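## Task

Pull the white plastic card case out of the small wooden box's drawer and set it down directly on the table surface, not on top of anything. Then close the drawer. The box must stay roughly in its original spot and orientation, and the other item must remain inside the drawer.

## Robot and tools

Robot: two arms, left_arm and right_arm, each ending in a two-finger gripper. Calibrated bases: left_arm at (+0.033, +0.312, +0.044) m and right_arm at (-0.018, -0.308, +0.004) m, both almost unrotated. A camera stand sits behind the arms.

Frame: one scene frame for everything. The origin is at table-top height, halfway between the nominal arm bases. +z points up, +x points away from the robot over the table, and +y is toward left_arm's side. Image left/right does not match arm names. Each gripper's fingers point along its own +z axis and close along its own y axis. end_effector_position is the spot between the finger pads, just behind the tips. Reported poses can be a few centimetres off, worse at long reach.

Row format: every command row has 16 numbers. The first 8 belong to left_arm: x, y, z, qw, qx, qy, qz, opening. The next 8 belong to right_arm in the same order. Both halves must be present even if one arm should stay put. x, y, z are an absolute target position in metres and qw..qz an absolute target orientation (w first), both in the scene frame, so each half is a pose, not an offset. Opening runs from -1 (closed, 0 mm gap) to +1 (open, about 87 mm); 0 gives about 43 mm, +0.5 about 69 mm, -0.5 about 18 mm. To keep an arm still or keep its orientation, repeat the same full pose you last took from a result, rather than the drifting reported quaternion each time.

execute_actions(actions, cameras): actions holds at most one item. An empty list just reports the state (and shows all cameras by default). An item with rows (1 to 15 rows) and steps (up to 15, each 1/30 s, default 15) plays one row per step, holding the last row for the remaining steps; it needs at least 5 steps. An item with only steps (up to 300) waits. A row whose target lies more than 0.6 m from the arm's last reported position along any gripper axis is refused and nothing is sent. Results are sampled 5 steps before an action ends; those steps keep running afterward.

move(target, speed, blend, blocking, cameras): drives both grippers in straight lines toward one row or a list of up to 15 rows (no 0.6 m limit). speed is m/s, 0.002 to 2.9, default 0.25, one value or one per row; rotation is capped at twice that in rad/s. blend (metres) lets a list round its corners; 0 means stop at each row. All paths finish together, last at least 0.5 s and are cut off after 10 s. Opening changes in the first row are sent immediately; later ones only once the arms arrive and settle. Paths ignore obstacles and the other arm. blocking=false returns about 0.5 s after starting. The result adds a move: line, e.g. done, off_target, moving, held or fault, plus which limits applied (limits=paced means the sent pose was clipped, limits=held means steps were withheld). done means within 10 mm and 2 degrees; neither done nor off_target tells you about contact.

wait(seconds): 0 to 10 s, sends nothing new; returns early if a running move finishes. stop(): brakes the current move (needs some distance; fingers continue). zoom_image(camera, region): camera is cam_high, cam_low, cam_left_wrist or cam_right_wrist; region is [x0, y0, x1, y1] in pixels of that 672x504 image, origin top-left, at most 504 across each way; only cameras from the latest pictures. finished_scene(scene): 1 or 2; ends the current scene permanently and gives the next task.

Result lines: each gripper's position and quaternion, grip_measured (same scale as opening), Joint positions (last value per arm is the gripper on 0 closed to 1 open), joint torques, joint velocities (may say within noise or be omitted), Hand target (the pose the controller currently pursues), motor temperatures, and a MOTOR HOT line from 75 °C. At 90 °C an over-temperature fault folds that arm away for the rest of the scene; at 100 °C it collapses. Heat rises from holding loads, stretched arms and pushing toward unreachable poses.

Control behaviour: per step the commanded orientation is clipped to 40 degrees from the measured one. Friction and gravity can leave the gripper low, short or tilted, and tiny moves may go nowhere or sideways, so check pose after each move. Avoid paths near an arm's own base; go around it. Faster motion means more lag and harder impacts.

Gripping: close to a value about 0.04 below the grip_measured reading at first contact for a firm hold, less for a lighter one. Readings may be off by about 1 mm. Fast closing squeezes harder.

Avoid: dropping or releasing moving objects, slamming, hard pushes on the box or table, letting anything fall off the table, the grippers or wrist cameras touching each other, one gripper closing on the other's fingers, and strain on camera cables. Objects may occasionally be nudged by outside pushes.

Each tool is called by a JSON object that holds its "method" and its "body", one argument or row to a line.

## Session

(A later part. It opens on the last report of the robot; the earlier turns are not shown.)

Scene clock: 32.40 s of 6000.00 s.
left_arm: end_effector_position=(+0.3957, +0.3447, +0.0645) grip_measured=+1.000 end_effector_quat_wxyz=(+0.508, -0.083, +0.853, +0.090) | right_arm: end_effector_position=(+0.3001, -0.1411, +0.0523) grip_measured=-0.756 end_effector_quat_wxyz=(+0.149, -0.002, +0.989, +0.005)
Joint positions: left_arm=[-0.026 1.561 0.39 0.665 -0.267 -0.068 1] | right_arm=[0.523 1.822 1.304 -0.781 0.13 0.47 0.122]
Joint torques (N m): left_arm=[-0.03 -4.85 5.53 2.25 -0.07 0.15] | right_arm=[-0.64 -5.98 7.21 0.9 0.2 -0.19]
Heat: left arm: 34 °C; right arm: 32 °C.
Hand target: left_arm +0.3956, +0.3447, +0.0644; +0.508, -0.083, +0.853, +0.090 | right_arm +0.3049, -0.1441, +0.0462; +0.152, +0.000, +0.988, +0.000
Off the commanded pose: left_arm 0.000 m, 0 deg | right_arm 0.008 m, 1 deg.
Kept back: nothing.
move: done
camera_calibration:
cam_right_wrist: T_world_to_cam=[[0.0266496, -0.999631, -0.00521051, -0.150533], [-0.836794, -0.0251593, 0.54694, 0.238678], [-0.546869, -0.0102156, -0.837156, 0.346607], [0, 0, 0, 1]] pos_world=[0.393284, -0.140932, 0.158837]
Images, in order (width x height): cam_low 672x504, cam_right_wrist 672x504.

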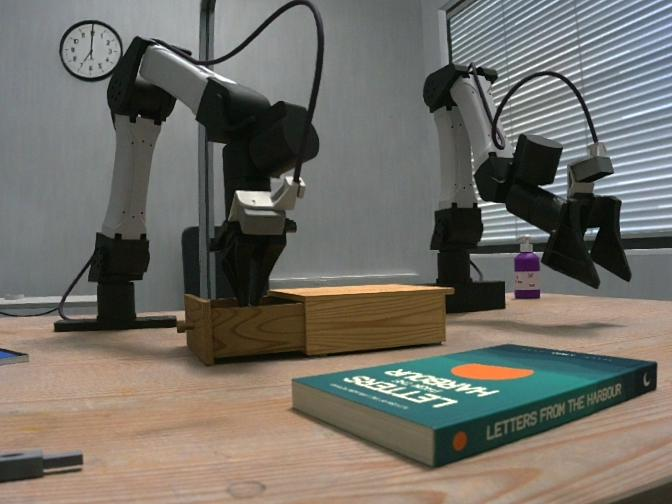

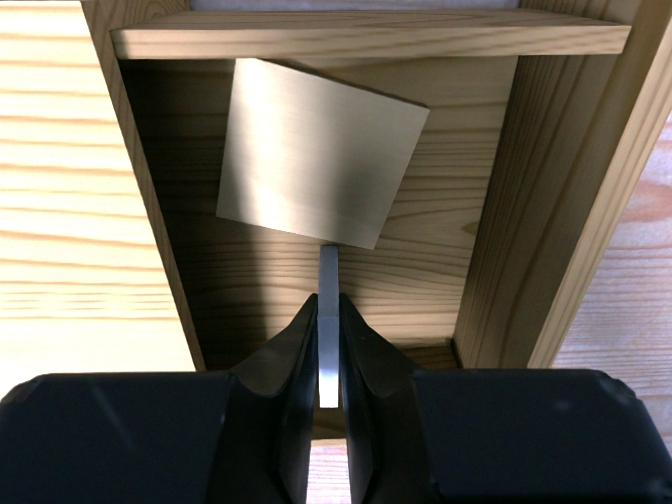

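{"method": "move", "body": {
  "target": [
    [0.3957,0.3447,0.0645,0.508,-0.083,0.853,0.090,1,0.305,-0.15,0.15,0.152,0,0.988,0,-0.95],
    [0.3957,0.3447,0.0645,0.508,-0.083,0.853,0.090,1,0.43,-0.31,0.13,0.152,0,0.988,0,-0.95],
    [0.3957,0.3447,0.0645,0.508,-0.083,0.853,0.090,1,0.43,-0.31,0.075,0.152,0,0.988,0,-0.95]
  ],
  "speed": [0.1,0.2,0.1],
  "blend": [0.02,0.02,0],
  "cameras": ["cam_low","cam_high","cam_right_wrist"]
}}

{"method": "zoom_image", "body": {
  "camera": "cam_low",
  "region": [20, 250, 220, 400]
}}

Scene clock: 36.07 s of 6000.00 s.
left_arm: end_effector_position=(+0.3957, +0.3447, +0.0645) grip_measured=+1.000 end_effector_quat_wxyz=(+0.508, -0.083, +0.853, +0.090) | right_arm: end_effector_position=(+0.4252, -0.3126, +0.0815) grip_measured=-0.756 end_effector_quat_wxyz=(+0.149, +0.007, +0.989, -0.005)
Joint positions: left_arm=[-0.026 1.561 0.39 0.665 -0.267 -0.068 1] | right_arm=[0.022 2.12 1.84 -0.991 0.01 0.004 0.122]
Joint torques (N m): left_arm=[0.05 -4.85 5.5 2.25 -0.07 0.13] | right_arm=[0.28 -8.31 7.75 0.94 -0.11 -0.25]
Heat: left arm: 34 °C; right arm: 32 °C.
Hand target: left_arm +0.3956, +0.3447, +0.0644; +0.508, -0.083, +0.853, +0.090 | right_arm +0.4298, -0.3100, +0.0750; +0.152, +0.000, +0.988, +0.000
Off the commanded pose: left_arm 0.000 m, 0 deg | right_arm 0.008 m, 1 deg.
Kept back: nothing.
move: done
camera_calibration:
cam_right_wrist: T_world_to_cam=[[0.00540004, -0.999904, 0.0127389, -0.317668], [-0.836923, 0.00245303, 0.547315, 0.331736], [-0.547294, -0.013617, -0.83683, 0.436804], [0, 0, 0, 1]] pos_world=[0.518413, -0.312503, 0.188013]
Images, in order (width x height): cam_high 672x504, cam_low 672x504, cam_right_wrist 672x504.

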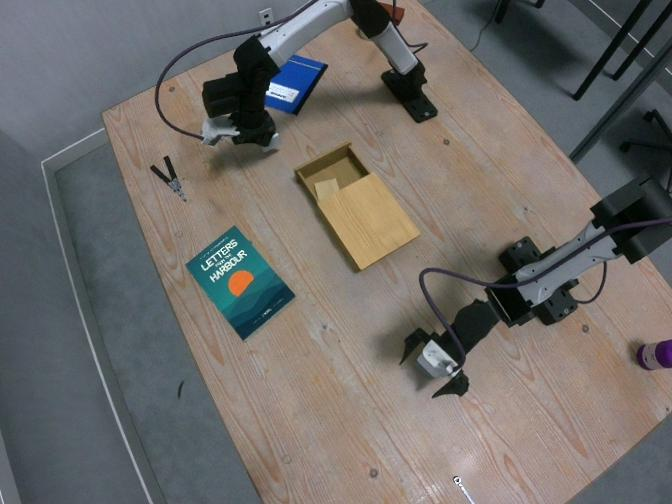

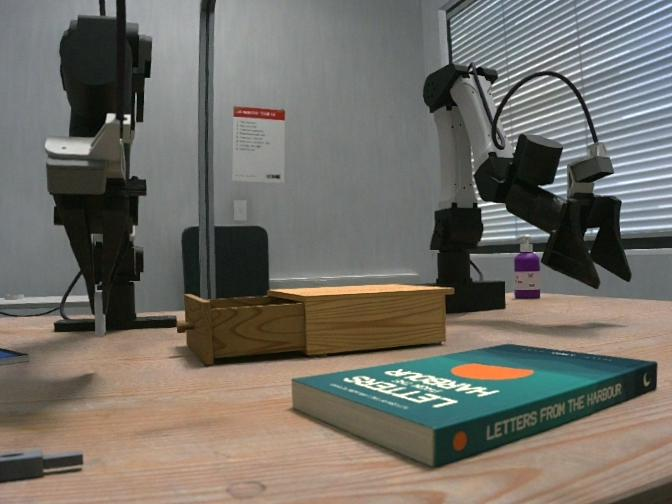

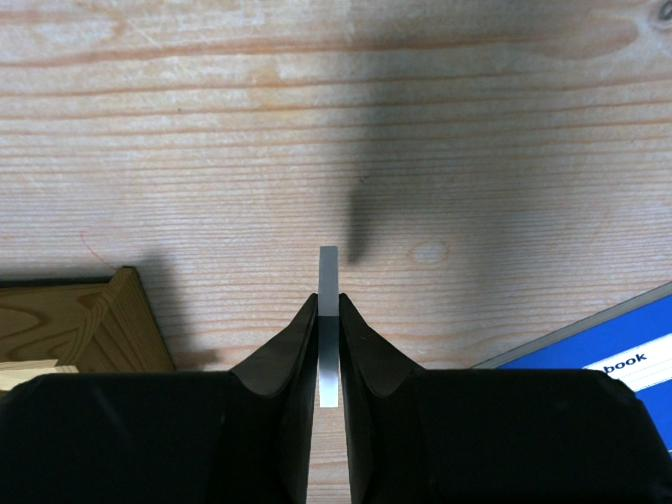

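Scaled by 2.520 from the camera's 672x504 image, which has a finer 960x720 frame.

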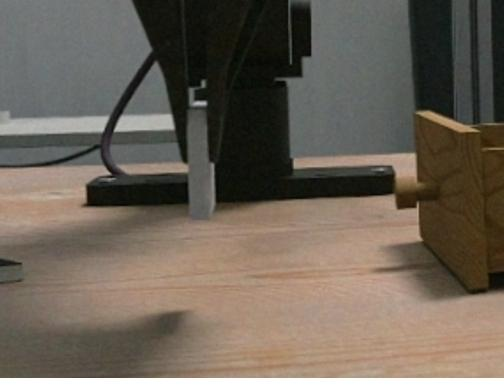

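{"method": "move", "body": {
  "target": [
    [0.3957,0.3447,0.0645,0.508,-0.083,0.853,0.090,1,0.43,-0.31,0.044,0.152,0,0.988,0,-0.95]
  ],
  "speed": 0.08,
  "cameras": ["cam_low"]
}}

{"method": "zoom_image", "body": {
  "camera": "cam_low",
  "region": [20, 250, 220, 400]
}}

Scene clock: 37.30 s of 6000.00 s.
left_arm: end_effector_position=(+0.3957, +0.3447, +0.0645) grip_measured=+1.000 end_effector_quat_wxyz=(+0.508, -0.083, +0.853, +0.090) | right_arm: end_effector_position=(+0.4258, -0.3126, +0.0514) grip_measured=-0.756 end_effector_quat_wxyz=(+0.150, +0.007, +0.989, -0.005)
Joint positions: left_arm=[-0.026 1.561 0.39 0.665 -0.267 -0.068 1] | right_arm=[0.022 2.133 1.74 -0.876 0.01 0.004 0.122]
Joint torques (N m): left_arm=[-0.01 -4.88 5.53 2.25 -0.09 0.14] | right_arm=[0.39 -8.29 7.73 0.98 -0.12 -0.26]
Heat: left arm: 34 °C; right arm: 32 °C.
Hand target: left_arm +0.3956, +0.3447, +0.0644; +0.508, -0.083, +0.853, +0.090 | right_arm +0.4298, -0.3101, +0.0441; +0.152, +0.000, +0.988, +0.000
Off the commanded pose: left_arm 0.000 m, 0 deg | right_arm 0.009 m, 1 deg.
Kept back: nothing.
move: done
Images, in order (width x height): cam_low 672x504.

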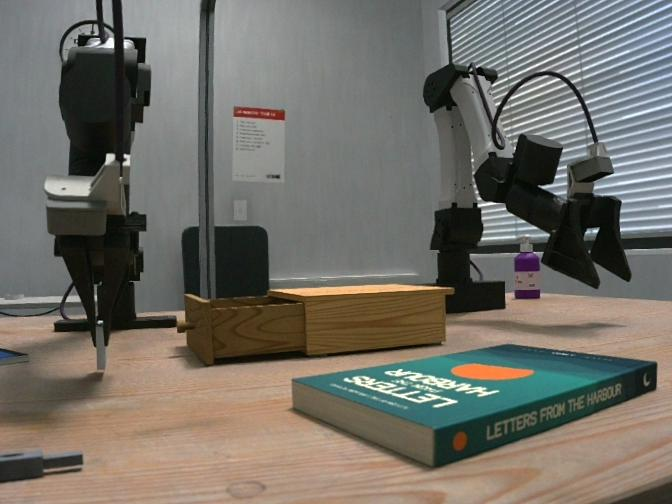

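Scaled by 2.520 from the camera's 672x504 image, which has a finer 960x720 frame.

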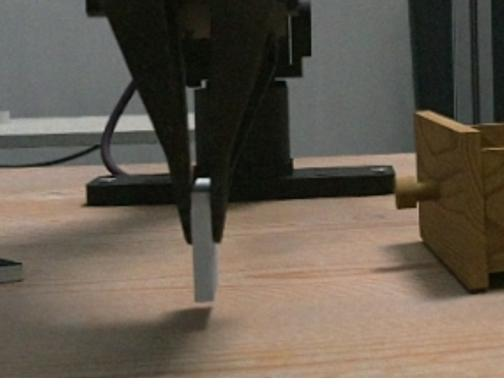

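{"method": "move", "body": {
  "target": [
    [0.3957,0.3447,0.0645,0.508,-0.083,0.853,0.090,1,0.43,-0.31,0.035,0.152,0,0.988,0,-0.95],
    [0.3957,0.3447,0.0645,0.508,-0.083,0.853,0.090,1,0.43,-0.31,0.030,0.152,0,0.988,0,-0.95]
  ],
  "speed": 0.04,
  "cameras": ["cam_low","cam_right_wrist"]
}}

{"method": "zoom_image", "body": {
  "camera": "cam_low",
  "region": [20, 250, 220, 400]
}}

Scene clock: 38.70 s of 6000.00 s.
left_arm: end_effector_position=(+0.3957, +0.3447, +0.0645) grip_measured=+1.000 end_effector_quat_wxyz=(+0.508, -0.083, +0.853, +0.090) | right_arm: end_effector_position=(+0.4276, -0.3126, +0.0411) grip_measured=-0.756 end_effector_quat_wxyz=(+0.155, +0.006, +0.988, -0.005)
Joint positions: left_arm=[-0.026 1.561 0.39 0.665 -0.267 -0.068 1] | right_arm=[0.022 2.138 1.704 -0.826 0.01 0.004 0.122]
Joint torques (N m): left_arm=[-0.03 -4.85 5.57 2.25 -0.08 0.15] | right_arm=[0.31 -7.68 7.24 0.98 -0.11 -0.25]
Heat: left arm: 34 °C; right arm: 32 °C.
Hand target: left_arm +0.3956, +0.3447, +0.0644; +0.508, -0.083, +0.853, +0.090 | right_arm +0.4297, -0.3101, +0.0302; +0.152, +0.000, +0.988, +0.000
Off the commanded pose: left_arm 0.000 m, 0 deg | right_arm 0.012 m, 1 deg.
Kept back: nothing.
move: off_target (right_arm)
camera_calibration:
cam_right_wrist: T_world_to_cam=[[0.00611323, -0.999899, 0.0128472, -0.317461], [-0.84312, 0.0017542, 0.537722, 0.358641], [-0.53769, -0.0141189, -0.843024, 0.400277], [0, 0, 0, 1]] pos_world=[0.519543, -0.312407, 0.148672]
Images, in order (width x height): cam_low 672x504, cam_right_wrist 672x504.

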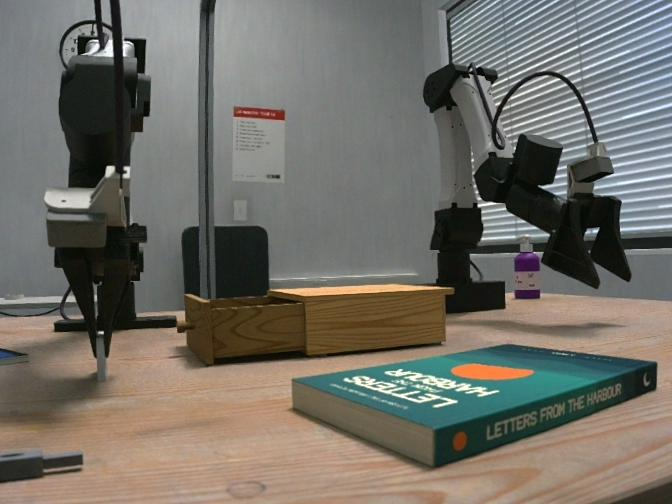

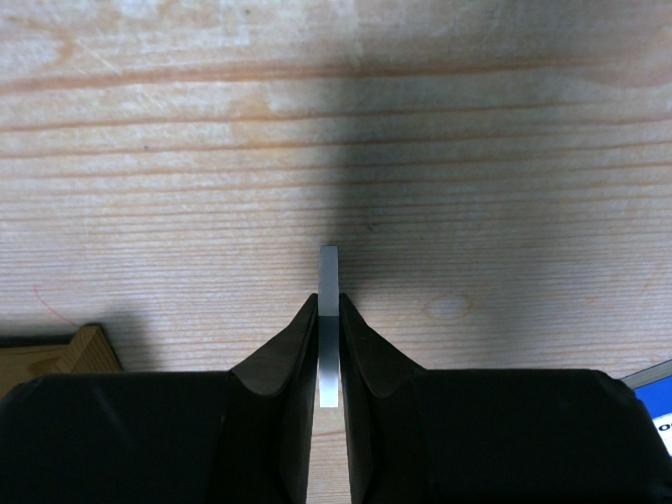

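Scaled by 2.520 from the camera's 672x504 image, which has a finer 960x720 frame.

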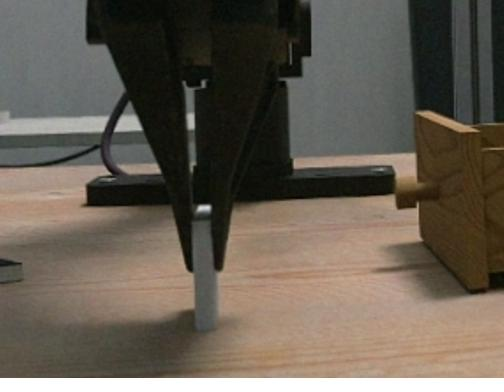

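{"method": "move", "body": {
  "target": [
    [0.3957,0.3447,0.0645,0.508,-0.083,0.853,0.090,1,0.43,-0.31,0.024,0.152,0,0.988,0,-0.95],
    [0.3957,0.3447,0.0645,0.508,-0.083,0.853,0.090,1,0.43,-0.31,0.029,0.152,0,0.988,0,-0.55]
  ],
  "speed": 0.03,
  "cameras": ["cam_low"]
}}

{"method": "zoom_image", "body": {
  "camera": "cam_low",
  "region": [20, 250, 220, 400]
}}

Scene clock: 40.57 s of 6000.00 s.
left_arm: end_effector_position=(+0.3957, +0.3447, +0.0645) grip_measured=+1.000 end_effector_quat_wxyz=(+0.508, -0.083, +0.853, +0.090) | right_arm: end_effector_position=(+0.4277, -0.3126, +0.0380) grip_measured=-0.550 end_effector_quat_wxyz=(+0.154, +0.006, +0.988, -0.005)
Joint positions: left_arm=[-0.026 1.561 0.39 0.665 -0.267 -0.068 1] | right_arm=[0.022 2.143 1.701 -0.82 0.01 0.003 0.225]
Joint torques (N m): left_arm=[-0.01 -4.83 5.5 2.24 -0.08 0.14] | right_arm=[0.47 -8.01 7.39 0.97 -0.12 -0.22]
Heat: left arm: 35 °C; right arm: 33 °C.
Hand target: left_arm +0.3956, +0.3447, +0.0644; +0.508, -0.083, +0.853, +0.090 | right_arm +0.4298, -0.3101, +0.0292; +0.152, +0.000, +0.988, +0.000
Off the commanded pose: left_arm 0.000 m, 0 deg | right_arm 0.010 m, 1 deg.
Kept back: nothing.
move: done; target 2's new opening was sent with right_arm's hand 0.012 m and 1 deg from that target
Images, in order (width x height): cam_low 672x504.

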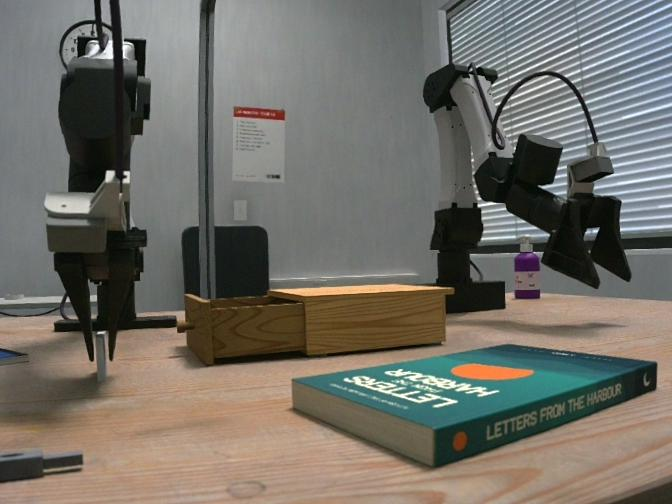

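Scaled by 2.520 from the camera's 672x504 image, which has a finer 960x720 frame.

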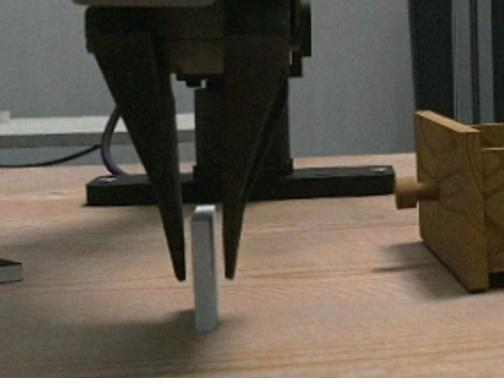

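{"method": "move", "body": {
  "target": [
    [0.36,0.25,0.13,0.155,0,0.988,0,-1,0.43,-0.31,0.13,0.152,0,0.988,0,-0.4],
    [0.325,0.14,0.10,0.149,-0.03,0.980,-0.132,-1,0.335,-0.285,0.12,0.148,0.031,0.980,0.132,-1],
    [0.325,0.13,0.055,0.149,-0.03,0.980,-0.132,-1,0.335,-0.28,0.055,0.148,0.031,0.980,0.132,-1]
  ],
  "speed": [0.15,0.2,0.1],
  "cameras": ["all"]
}}

Scene clock: 47.20 s of 6000.00 s.
left_arm: end_effector_position=(+0.3269, +0.1317, +0.0599) grip_measured=-0.993 end_effector_quat_wxyz=(+0.153, -0.029, +0.979, -0.131) | right_arm: end_effector_position=(+0.3308, -0.2845, +0.0551) grip_measured=-0.973 end_effector_quat_wxyz=(+0.139, +0.033, +0.981, +0.127)
Joint positions: left_arm=[-0.44 1.714 0.99 -0.452 0.092 -0.522 0.004] | right_arm=[-0.038 1.796 1.258 -0.755 -0.262 0.036 0.013]
Joint torques (N m): left_arm=[-0.46 -6.2 5.7 1.53 0.06 0.11] | right_arm=[1.03 -7.08 7.17 0.94 -0.22 -0.12]
Heat: left arm: 35 °C; right arm: 34 °C.
Hand target: left_arm +0.3249, +0.1300, +0.0551; +0.149, -0.030, +0.980, -0.132 | right_arm +0.3349, -0.2800, +0.0552; +0.148, +0.031, +0.980, +0.132
Off the commanded pose: left_arm 0.006 m, 0 deg | right_arm 0.006 m, 1 deg.
Kept back: nothing.
move: done; target 2's new opening was sent with right_arm's hand 0.014 m and 4 deg from that target
camera_calibration:
cam_left_wrist: T_world_to_cam=[[0.0182647, -0.967111, 0.253698, 0.104273], [-0.858952, 0.114691, 0.499046, 0.260523], [-0.51173, -0.22703, -0.828607, 0.391397], [0, 0, 0, 1]] pos_world=[0.422162, 0.159823, 0.167847]
cam_right_wrist: T_world_to_cam=[[-0.00899244, -0.966974, -0.254717, -0.259812], [-0.829393, -0.135082, 0.542088, 0.225736], [-0.558593, 0.216135, -0.800787, 0.430566], [0, 0, 0, 1]] pos_world=[0.425398, -0.313799, 0.156244]

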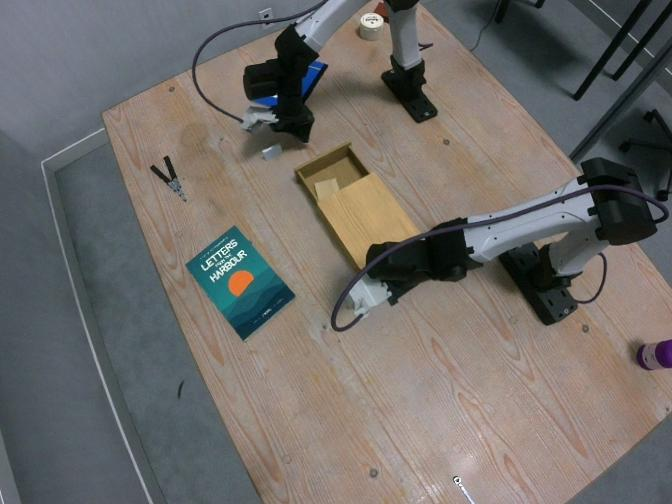

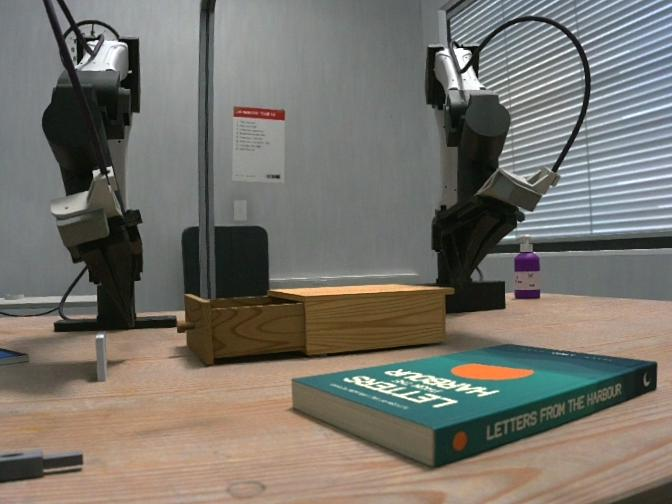

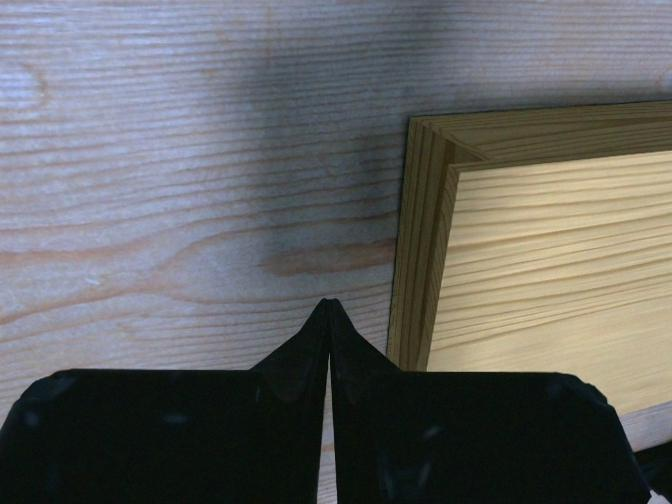

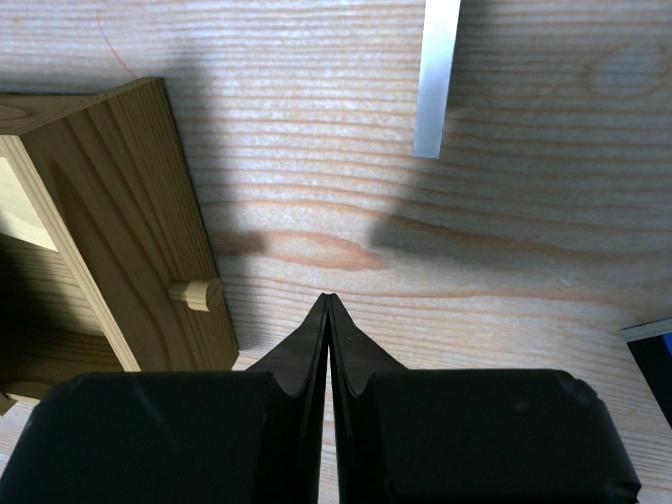

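{"method": "move", "body": {
  "target": [
    [0.317,0.092,0.052,0.149,-0.03,0.980,-0.132,-1,0.335,-0.255,0.050,0.148,0.031,0.980,0.132,-1],
    [0.317,0.065,0.052,0.149,-0.03,0.980,-0.132,-1,0.337,-0.222,0.050,0.148,0.031,0.980,0.132,-1]
  ],
  "speed": 0.05,
  "cameras": ["all"]
}}

Scene clock: 49.57 s of 6000.00 s.
left_arm: end_effector_position=(+0.3090, +0.0888, +0.0459) grip_measured=-0.993 end_effector_quat_wxyz=(+0.140, -0.029, +0.985, -0.099) | right_arm: end_effector_position=(+0.3314, -0.2397, +0.0487) grip_measured=-0.973 end_effector_quat_wxyz=(+0.141, +0.034, +0.984, +0.106)
Joint positions: left_arm=[-0.608 1.8 1.052 -0.479 -0.009 -0.67 0.003] | right_arm=[0.115 1.796 1.236 -0.701 -0.176 0.18 0.013]
Joint torques (N m): left_arm=[-1.84 -6.38 9.03 1.81 0.3 -0.11] | right_arm=[2.55 -6.5 8.12 1.04 -0.53 0.15]
Heat: left arm: 35 °C; right arm: 34 °C.
Hand target: left_arm +0.3160, +0.0660, +0.0531; +0.148, -0.029, +0.980, -0.132 | right_arm +0.3363, -0.2224, +0.0504; +0.147, +0.030, +0.980, +0.132
Off the commanded pose: left_arm 0.026 m, 4 deg | right_arm 0.019 m, 3 deg.
Kept back: nothing.
move: off_target (left_arm, right_arm)
camera_calibration:
cam_left_wrist: T_world_to_cam=[[0.0306522, -0.981253, 0.190269, 0.0670388], [-0.844892, 0.0762741, 0.529472, 0.254652], [-0.534059, -0.176986, -0.826715, 0.363267], [0, 0, 0, 1]] pos_world=[0.407104, 0.110652, 0.152731]
cam_right_wrist: T_world_to_cam=[[-0.0157539, -0.976616, -0.214412, -0.22026], [-0.830751, -0.106549, 0.546352, 0.242838], [-0.556422, 0.18673, -0.809646, 0.408767], [0, 0, 0, 1]] pos_world=[0.425715, -0.265565, 0.151055]

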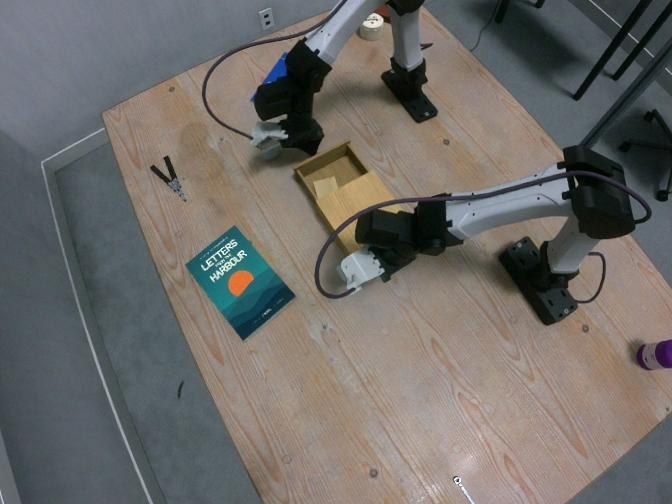

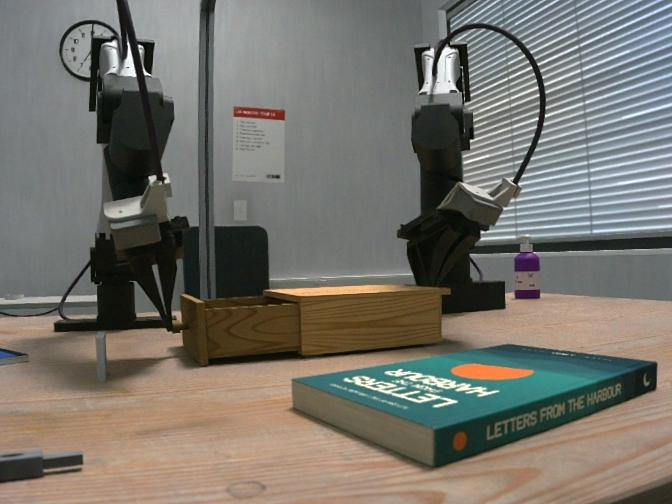

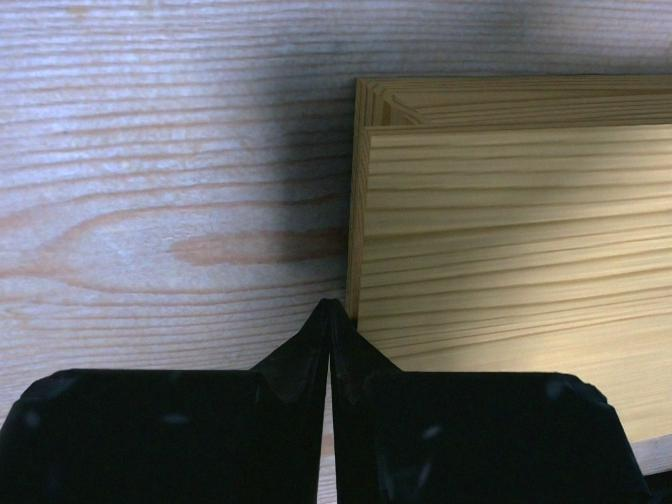

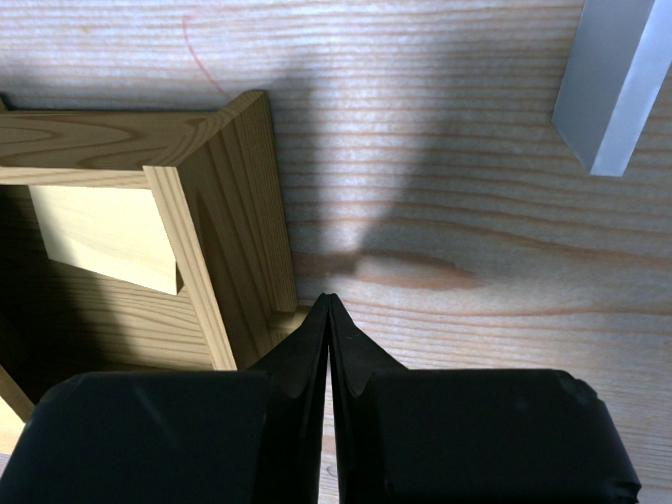

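{"method": "move", "body": {
  "target": [
    [0.319,0.060,0.055,0.149,-0.03,0.980,-0.132,-1,0.342,-0.185,0.052,0.148,0.031,0.980,0.132,-1],
    [0.320,0.050,0.058,0.147,-0.033,0.975,-0.163,-1,0.343,-0.155,0.054,0.147,0.033,0.975,0.163,-1]
  ],
  "speed": 0.05,
  "cameras": ["cam_high","cam_low","cam_right_wrist","cam_left_wrist"]
}}

Scene clock: 51.80 s of 6000.00 s.
left_arm: end_effector_position=(+0.3088, +0.0882, +0.0470) grip_measured=-0.993 end_effector_quat_wxyz=(+0.136, -0.031, +0.986, -0.090) | right_arm: end_effector_position=(+0.3307, -0.1912, +0.0476) grip_measured=-0.974 end_effector_quat_wxyz=(+0.137, +0.041, +0.984, +0.103)
Joint positions: left_arm=[-0.615 1.81 1.075 -0.507 -0.021 -0.679 0.003] | right_arm=[0.257 1.824 1.265 -0.69 -0.124 0.329 0.013]
Joint torques (N m): left_arm=[-1.54 -7.34 8.68 2.21 0.81 -0.24] | right_arm=[3.45 -5.67 10.85 1.26 -1.06 0.25]
Heat: left arm: 36 °C; right arm: 34 °C.
Hand target: left_arm +0.3180, +0.0527, +0.0613; +0.145, -0.030, +0.976, -0.161 | right_arm +0.3404, -0.1570, +0.0559; +0.145, +0.031, +0.976, +0.161
Off the commanded pose: left_arm 0.041 m, 8 deg | right_arm 0.039 m, 7 deg.
Kept back: nothing.
move: off_target (left_arm, right_arm)
camera_calibration:
cam_left_wrist: T_world_to_cam=[[0.0376592, -0.983945, 0.174451, 0.0650886], [-0.840613, 0.0632016, 0.537936, 0.25347], [-0.540326, -0.166904, -0.824737, 0.364972], [0, 0, 0, 1]] pos_world=[0.407822, 0.108939, 0.1533]
cam_right_wrist: T_world_to_cam=[[-0.0317509, -0.977352, -0.209225, -0.168148], [-0.827257, -0.091781, 0.554277, 0.249285], [-0.560926, 0.190682, -0.805607, 0.400481], [0, 0, 0, 1]] pos_world=[0.425525, -0.217824, 0.149277]

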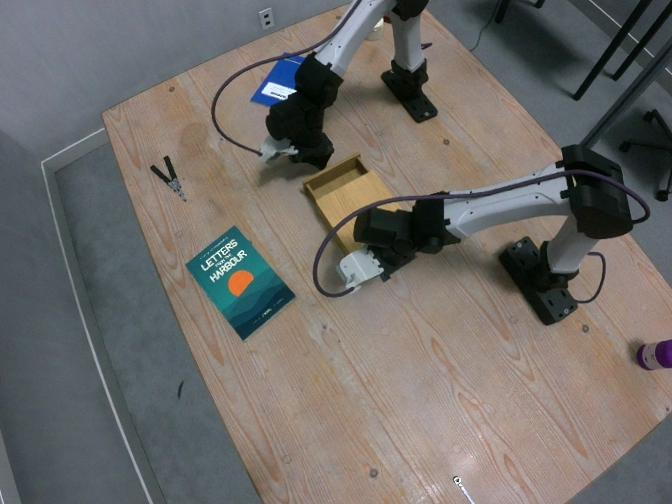

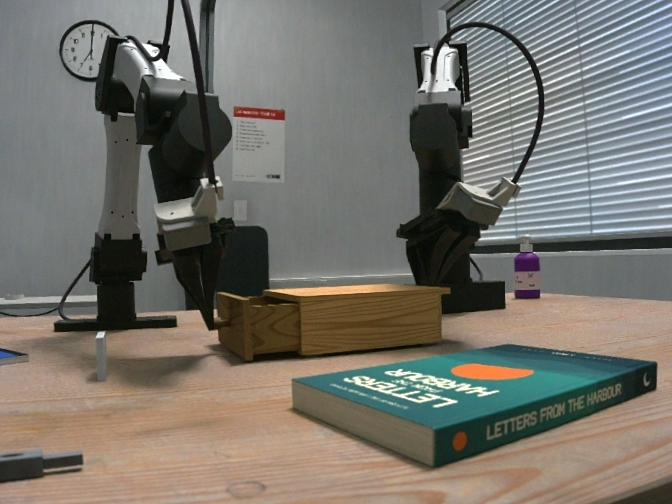

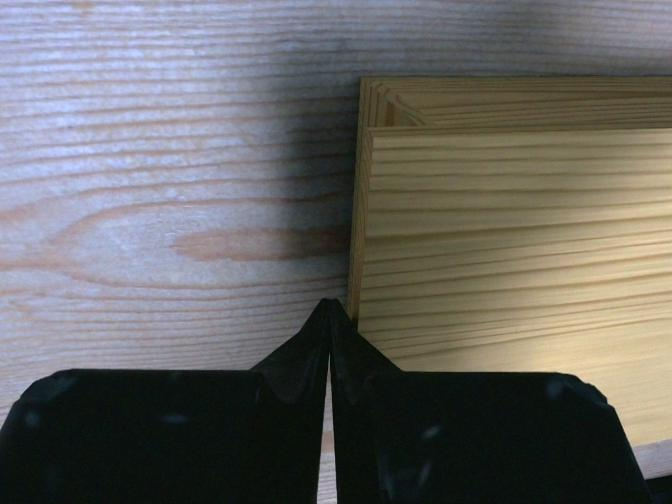

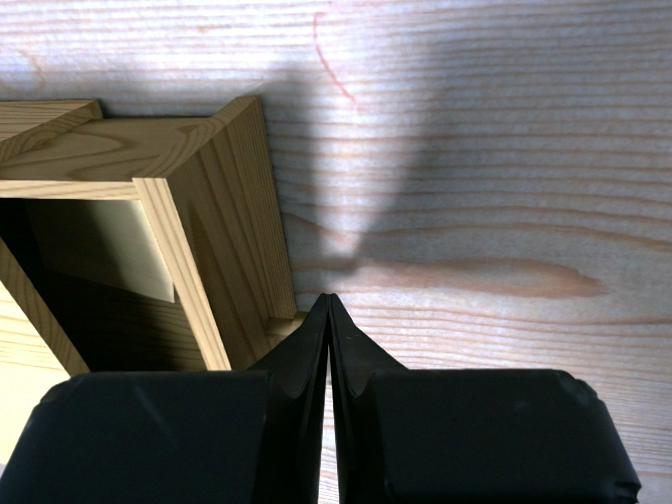

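{"method": "move", "body": {
  "target": [
    [0.320,0.050,0.060,0.147,-0.033,0.975,-0.163,-1,0.346,-0.115,0.056,0.147,0.033,0.975,0.163,-1]
  ],
  "speed": 0.05,
  "cameras": ["cam_high","cam_low","cam_right_wrist"]
}}

Scene clock: 53.13 s of 6000.00 s.
left_arm: end_effector_position=(+0.3087, +0.0882, +0.0470) grip_measured=-0.993 end_effector_quat_wxyz=(+0.136, -0.031, +0.986, -0.091) | right_arm: end_effector_position=(+0.3310, -0.1531, +0.0474) grip_measured=-0.974 end_effector_quat_wxyz=(+0.131, +0.037, +0.985, +0.105)
Joint positions: left_arm=[-0.615 1.81 1.075 -0.508 -0.021 -0.679 0.003] | right_arm=[0.355 1.87 1.325 -0.704 -0.103 0.417 0.013]
Joint torques (N m): left_arm=[-1.57 -7.62 8.96 2.12 0.81 -0.22] | right_arm=[3.66 -6.08 11.74 1.42 -0.95 0.32]
Heat: left arm: 36 °C; right arm: 34 °C.
Hand target: left_arm +0.3180, +0.0527, +0.0631; +0.146, -0.030, +0.976, -0.161 | right_arm +0.3429, -0.1171, +0.0582; +0.145, +0.031, +0.976, +0.162
Off the commanded pose: left_arm 0.042 m, 8 deg | right_arm 0.042 m, 7 deg.
Kept back: nothing.
move: off_target (left_arm, right_arm)
camera_calibration:
cam_right_wrist: T_world_to_cam=[[-0.0253883, -0.976594, -0.213588, -0.132748], [-0.819401, -0.102062, 0.564061, 0.248478], [-0.572658, 0.189335, -0.797631, 0.396476], [0, 0, 0, 1]] pos_world=[0.427278, -0.179347, 0.147731]
Images, in order (width x height): cam_high 672x504, cam_low 672x504, cam_right_wrist 672x504.

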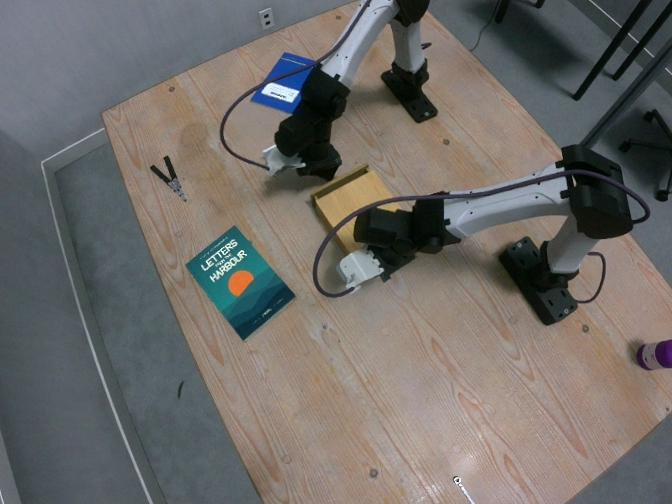

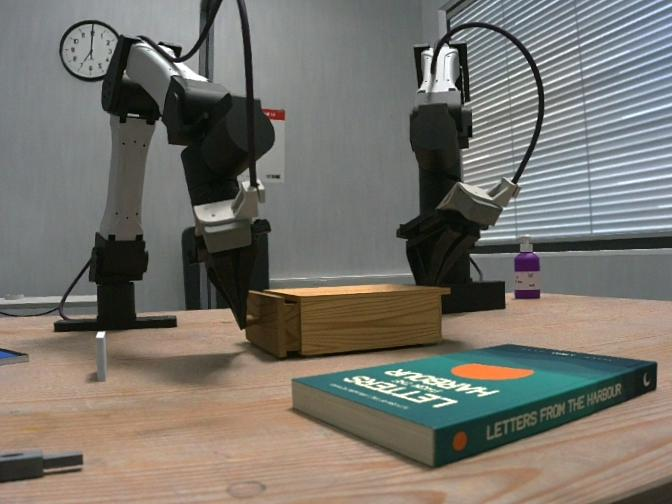

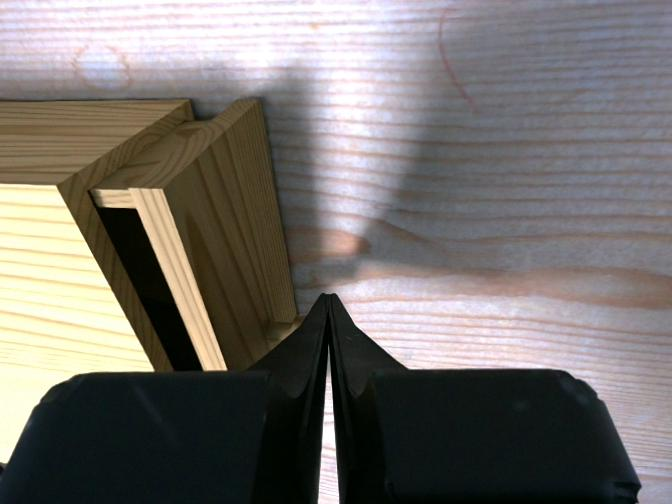

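{"method": "move", "body": {
  "target": [
    [0.320,0.050,0.060,0.147,-0.033,0.975,-0.163,-1,0.346,-0.09,0.058,0.147,0.033,0.975,0.163,-1]
  ],
  "speed": 0.05,
  "cameras": ["cam_low","cam_right_wrist"]
}}

Scene clock: 54.23 s of 6000.00 s.
left_arm: end_effector_position=(+0.3059, +0.0901, +0.0463) grip_measured=-0.993 end_effector_quat_wxyz=(+0.131, -0.031, +0.987, -0.087) | right_arm: end_effector_position=(+0.3321, -0.1347, +0.0480) grip_measured=-0.974 end_effector_quat_wxyz=(+0.133, +0.037, +0.986, +0.091)
Joint positions: left_arm=[-0.615 1.81 1.075 -0.521 -0.02 -0.679 0.003] | right_arm=[0.414 1.9 1.371 -0.723 -0.057 0.469 0.013]
Joint torques (N m): left_arm=[-1.48 -7.73 8.92 2.23 0.81 -0.23] | right_arm=[3.74 -6.27 12.08 1.43 -1.03 0.38]
Heat: left arm: 36 °C; right arm: 34 °C.
Hand target: left_arm +0.3177, +0.0530, +0.0637; +0.145, -0.030, +0.976, -0.161 | right_arm +0.3424, -0.0929, +0.0609; +0.145, +0.030, +0.976, +0.161
Off the commanded pose: left_arm 0.045 m, 9 deg | right_arm 0.048 m, 8 deg.
Kept back: nothing.
move: off_target (left_arm, right_arm)
camera_calibration:
cam_right_wrist: T_world_to_cam=[[-0.0283469, -0.982124, -0.186089, -0.115735], [-0.821782, -0.0830909, 0.563711, 0.254351], [-0.569097, 0.168904, -0.804736, 0.390537], [0, 0, 0, 1]] pos_world=[0.427994, -0.158495, 0.149361]
Images, in order (width x height): cam_low 672x504, cam_right_wrist 672x504.

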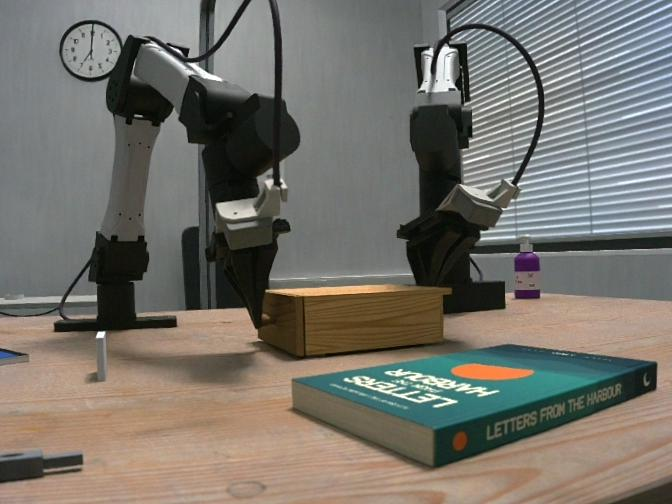

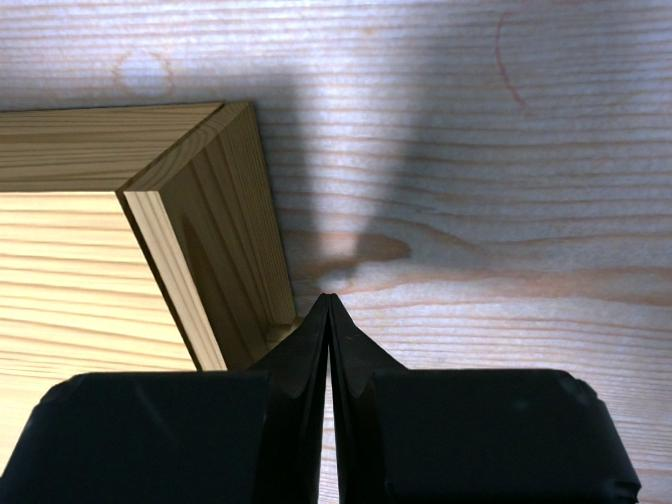

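{"method": "move", "body": {
  "target": [
    [0.322,0.045,0.060,0.147,-0.033,0.975,-0.163,-1,0.346,-0.08,0.059,0.147,0.033,0.975,0.163,-1]
  ],
  "speed": 0.05,
  "cameras": ["cam_low","cam_right_wrist"]
}}

{"method": "zoom_image", "body": {
  "camera": "cam_low",
  "region": [230, 260, 470, 380]
}}

Scene clock: 55.17 s of 6000.00 s.
left_arm: end_effector_position=(+0.3052, +0.0906, +0.0465) grip_measured=-0.993 end_effector_quat_wxyz=(+0.129, -0.031, +0.987, -0.085) | right_arm: end_effector_position=(+0.3328, -0.1338, +0.0482) grip_measured=-0.974 end_effector_quat_wxyz=(+0.133, +0.041, +0.987, +0.081)
Joint positions: left_arm=[-0.615 1.81 1.076 -0.527 -0.02 -0.679 0.003] | right_arm=[0.425 1.91 1.39 -0.74 -0.033 0.483 0.013]
Joint torques (N m): left_arm=[-2.22 -6.82 10.26 2.24 0.78 -0.31] | right_arm=[4.82 -6.69 12.27 1.44 -1.16 0.43]
Motor temperatures (°C): left_arm=[25 36 37 34 24 26 23] | right_arm=[25 34 31 29 27 28 27]
Heat: left arm: 37 °C; right arm: 34 °C.
Hand target: left_arm +0.3189, +0.0487, +0.0643; +0.145, -0.030, +0.976, -0.161 | right_arm +0.3412, -0.0839, +0.0627; +0.144, +0.030, +0.976, +0.161
Off the commanded pose: left_arm 0.050 m, 9 deg | right_arm 0.056 m, 10 deg.
Kept back: nothing.
move: off_target (left_arm, right_arm)
camera_calibration:
cam_right_wrist: T_world_to_cam=[[-0.038586, -0.985336, -0.166204, -0.112765], [-0.821163, -0.0635081, 0.567149, 0.257125], [-0.569387, 0.158364, -0.806671, 0.389749], [0, 0, 0, 1]] pos_world=[0.428708, -0.156505, 0.14983]
Images, in order (width x height): cam_low 672x504, cam_right_wrist 672x504.

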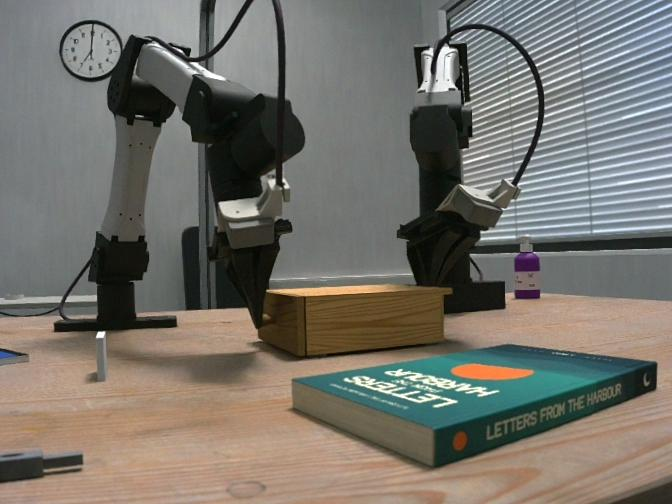

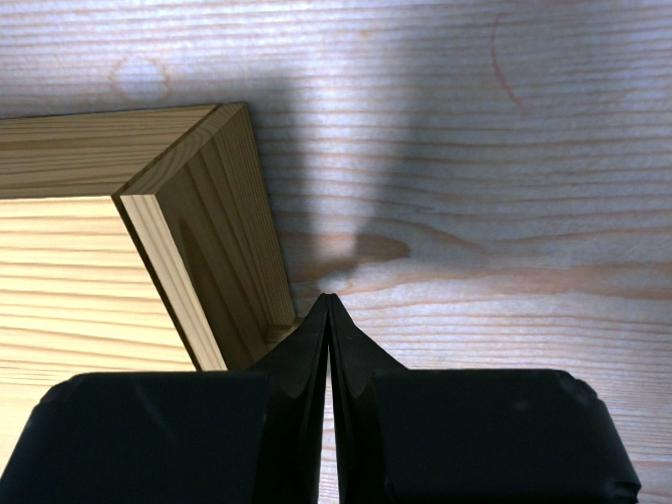

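Scaled by 2.100 from the camera's 672x504 image, which has a finer 960x720 frame.

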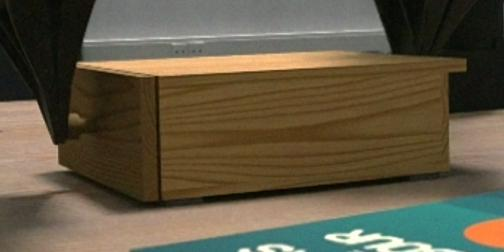

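{"method": "move", "body": {
  "target": [
    [0.307,0.094,0.050,0.140,-0.031,0.98,-0.12,-1,0.335,-0.16,0.052,0.140,0.037,0.984,0.1,-1],
    [0.32,0.16,0.09,0.149,-0.03,0.980,-0.132,-1,0.33,-0.20,0.13,0.152,0,0.988,0,-1],
    [0.36,0.28,0.13,0.155,0,0.988,0,-1,0.30,-0.24,0.16,0.152,0,0.988,0,-1]
  ],
  "speed": [0.06,0.15,0.2],
  "cameras": ["cam_low","cam_high"]
}}

{"method": "zoom_image", "body": {
  "camera": "cam_high",
  "region": [240, 130, 440, 290]
}}

Scene clock: 59.67 s of 6000.00 s.
left_arm: end_effector_position=(+0.3562, +0.2766, +0.1281) grip_measured=-0.993 end_effector_quat_wxyz=(+0.155, -0.003, +0.988, -0.010) | right_arm: end_effector_position=(+0.3038, -0.2389, +0.1504) grip_measured=-0.974 end_effector_quat_wxyz=(+0.141, +0.003, +0.990, -0.007)
Joint positions: left_arm=[-0.099 1.644 1.235 -0.851 -0.013 -0.107 0.003] | right_arm=[0.253 1.685 1.534 -1.147 0.076 0.218 0.013]
Joint torques (N m): left_arm=[0.1 -5.79 8.62 1.15 -0.15 0.22] | right_arm=[-0.39 -9.13 7.39 0.64 -0.05 -0.24]
Heat: left arm: 37 °C; right arm: 34 °C.
Hand target: left_arm +0.3600, +0.2800, +0.1301; +0.155, +0.000, +0.988, +0.000 | right_arm +0.3001, -0.2400, +0.1598; +0.152, +0.000, +0.988, +0.000
Off the commanded pose: left_arm 0.005 m, 1 deg | right_arm 0.010 m, 2 deg.
Kept back: nothing.
move: done
Images, in order (width x height): cam_high 672x504, cam_low 672x504.

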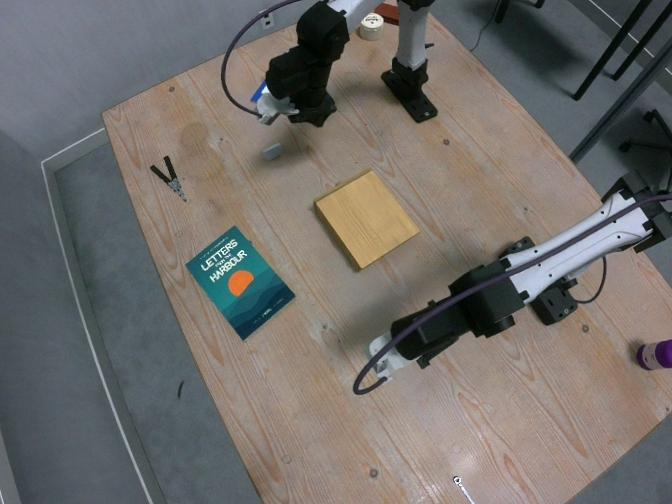

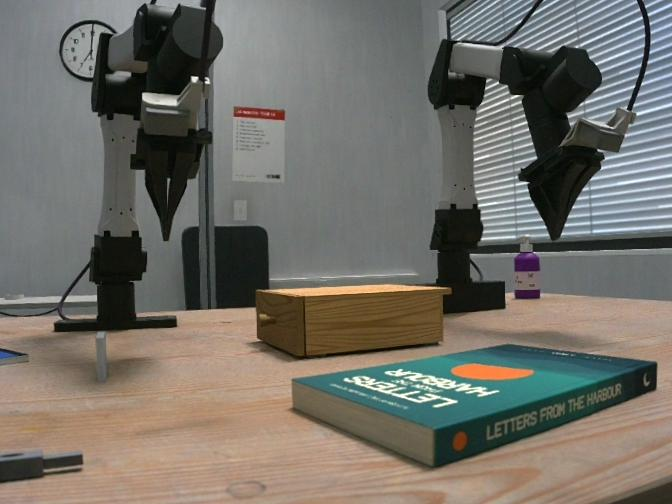

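Scaled by 2.520 from the camera's 672x504 image, which has a finer 960x720 frame.

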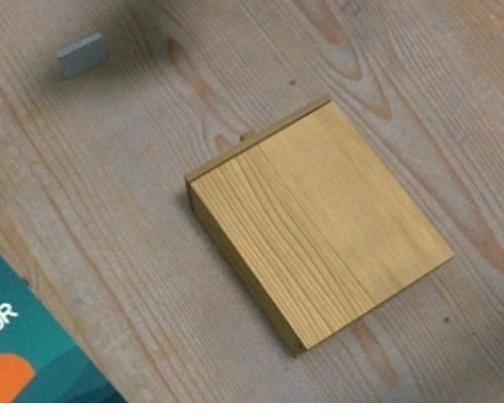

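Box unmoved, the drawer is shut, and the case is on the table.

{"method": "finished_scene", "body": {
  "scene": 2
}}

The scene is finished: the task was done.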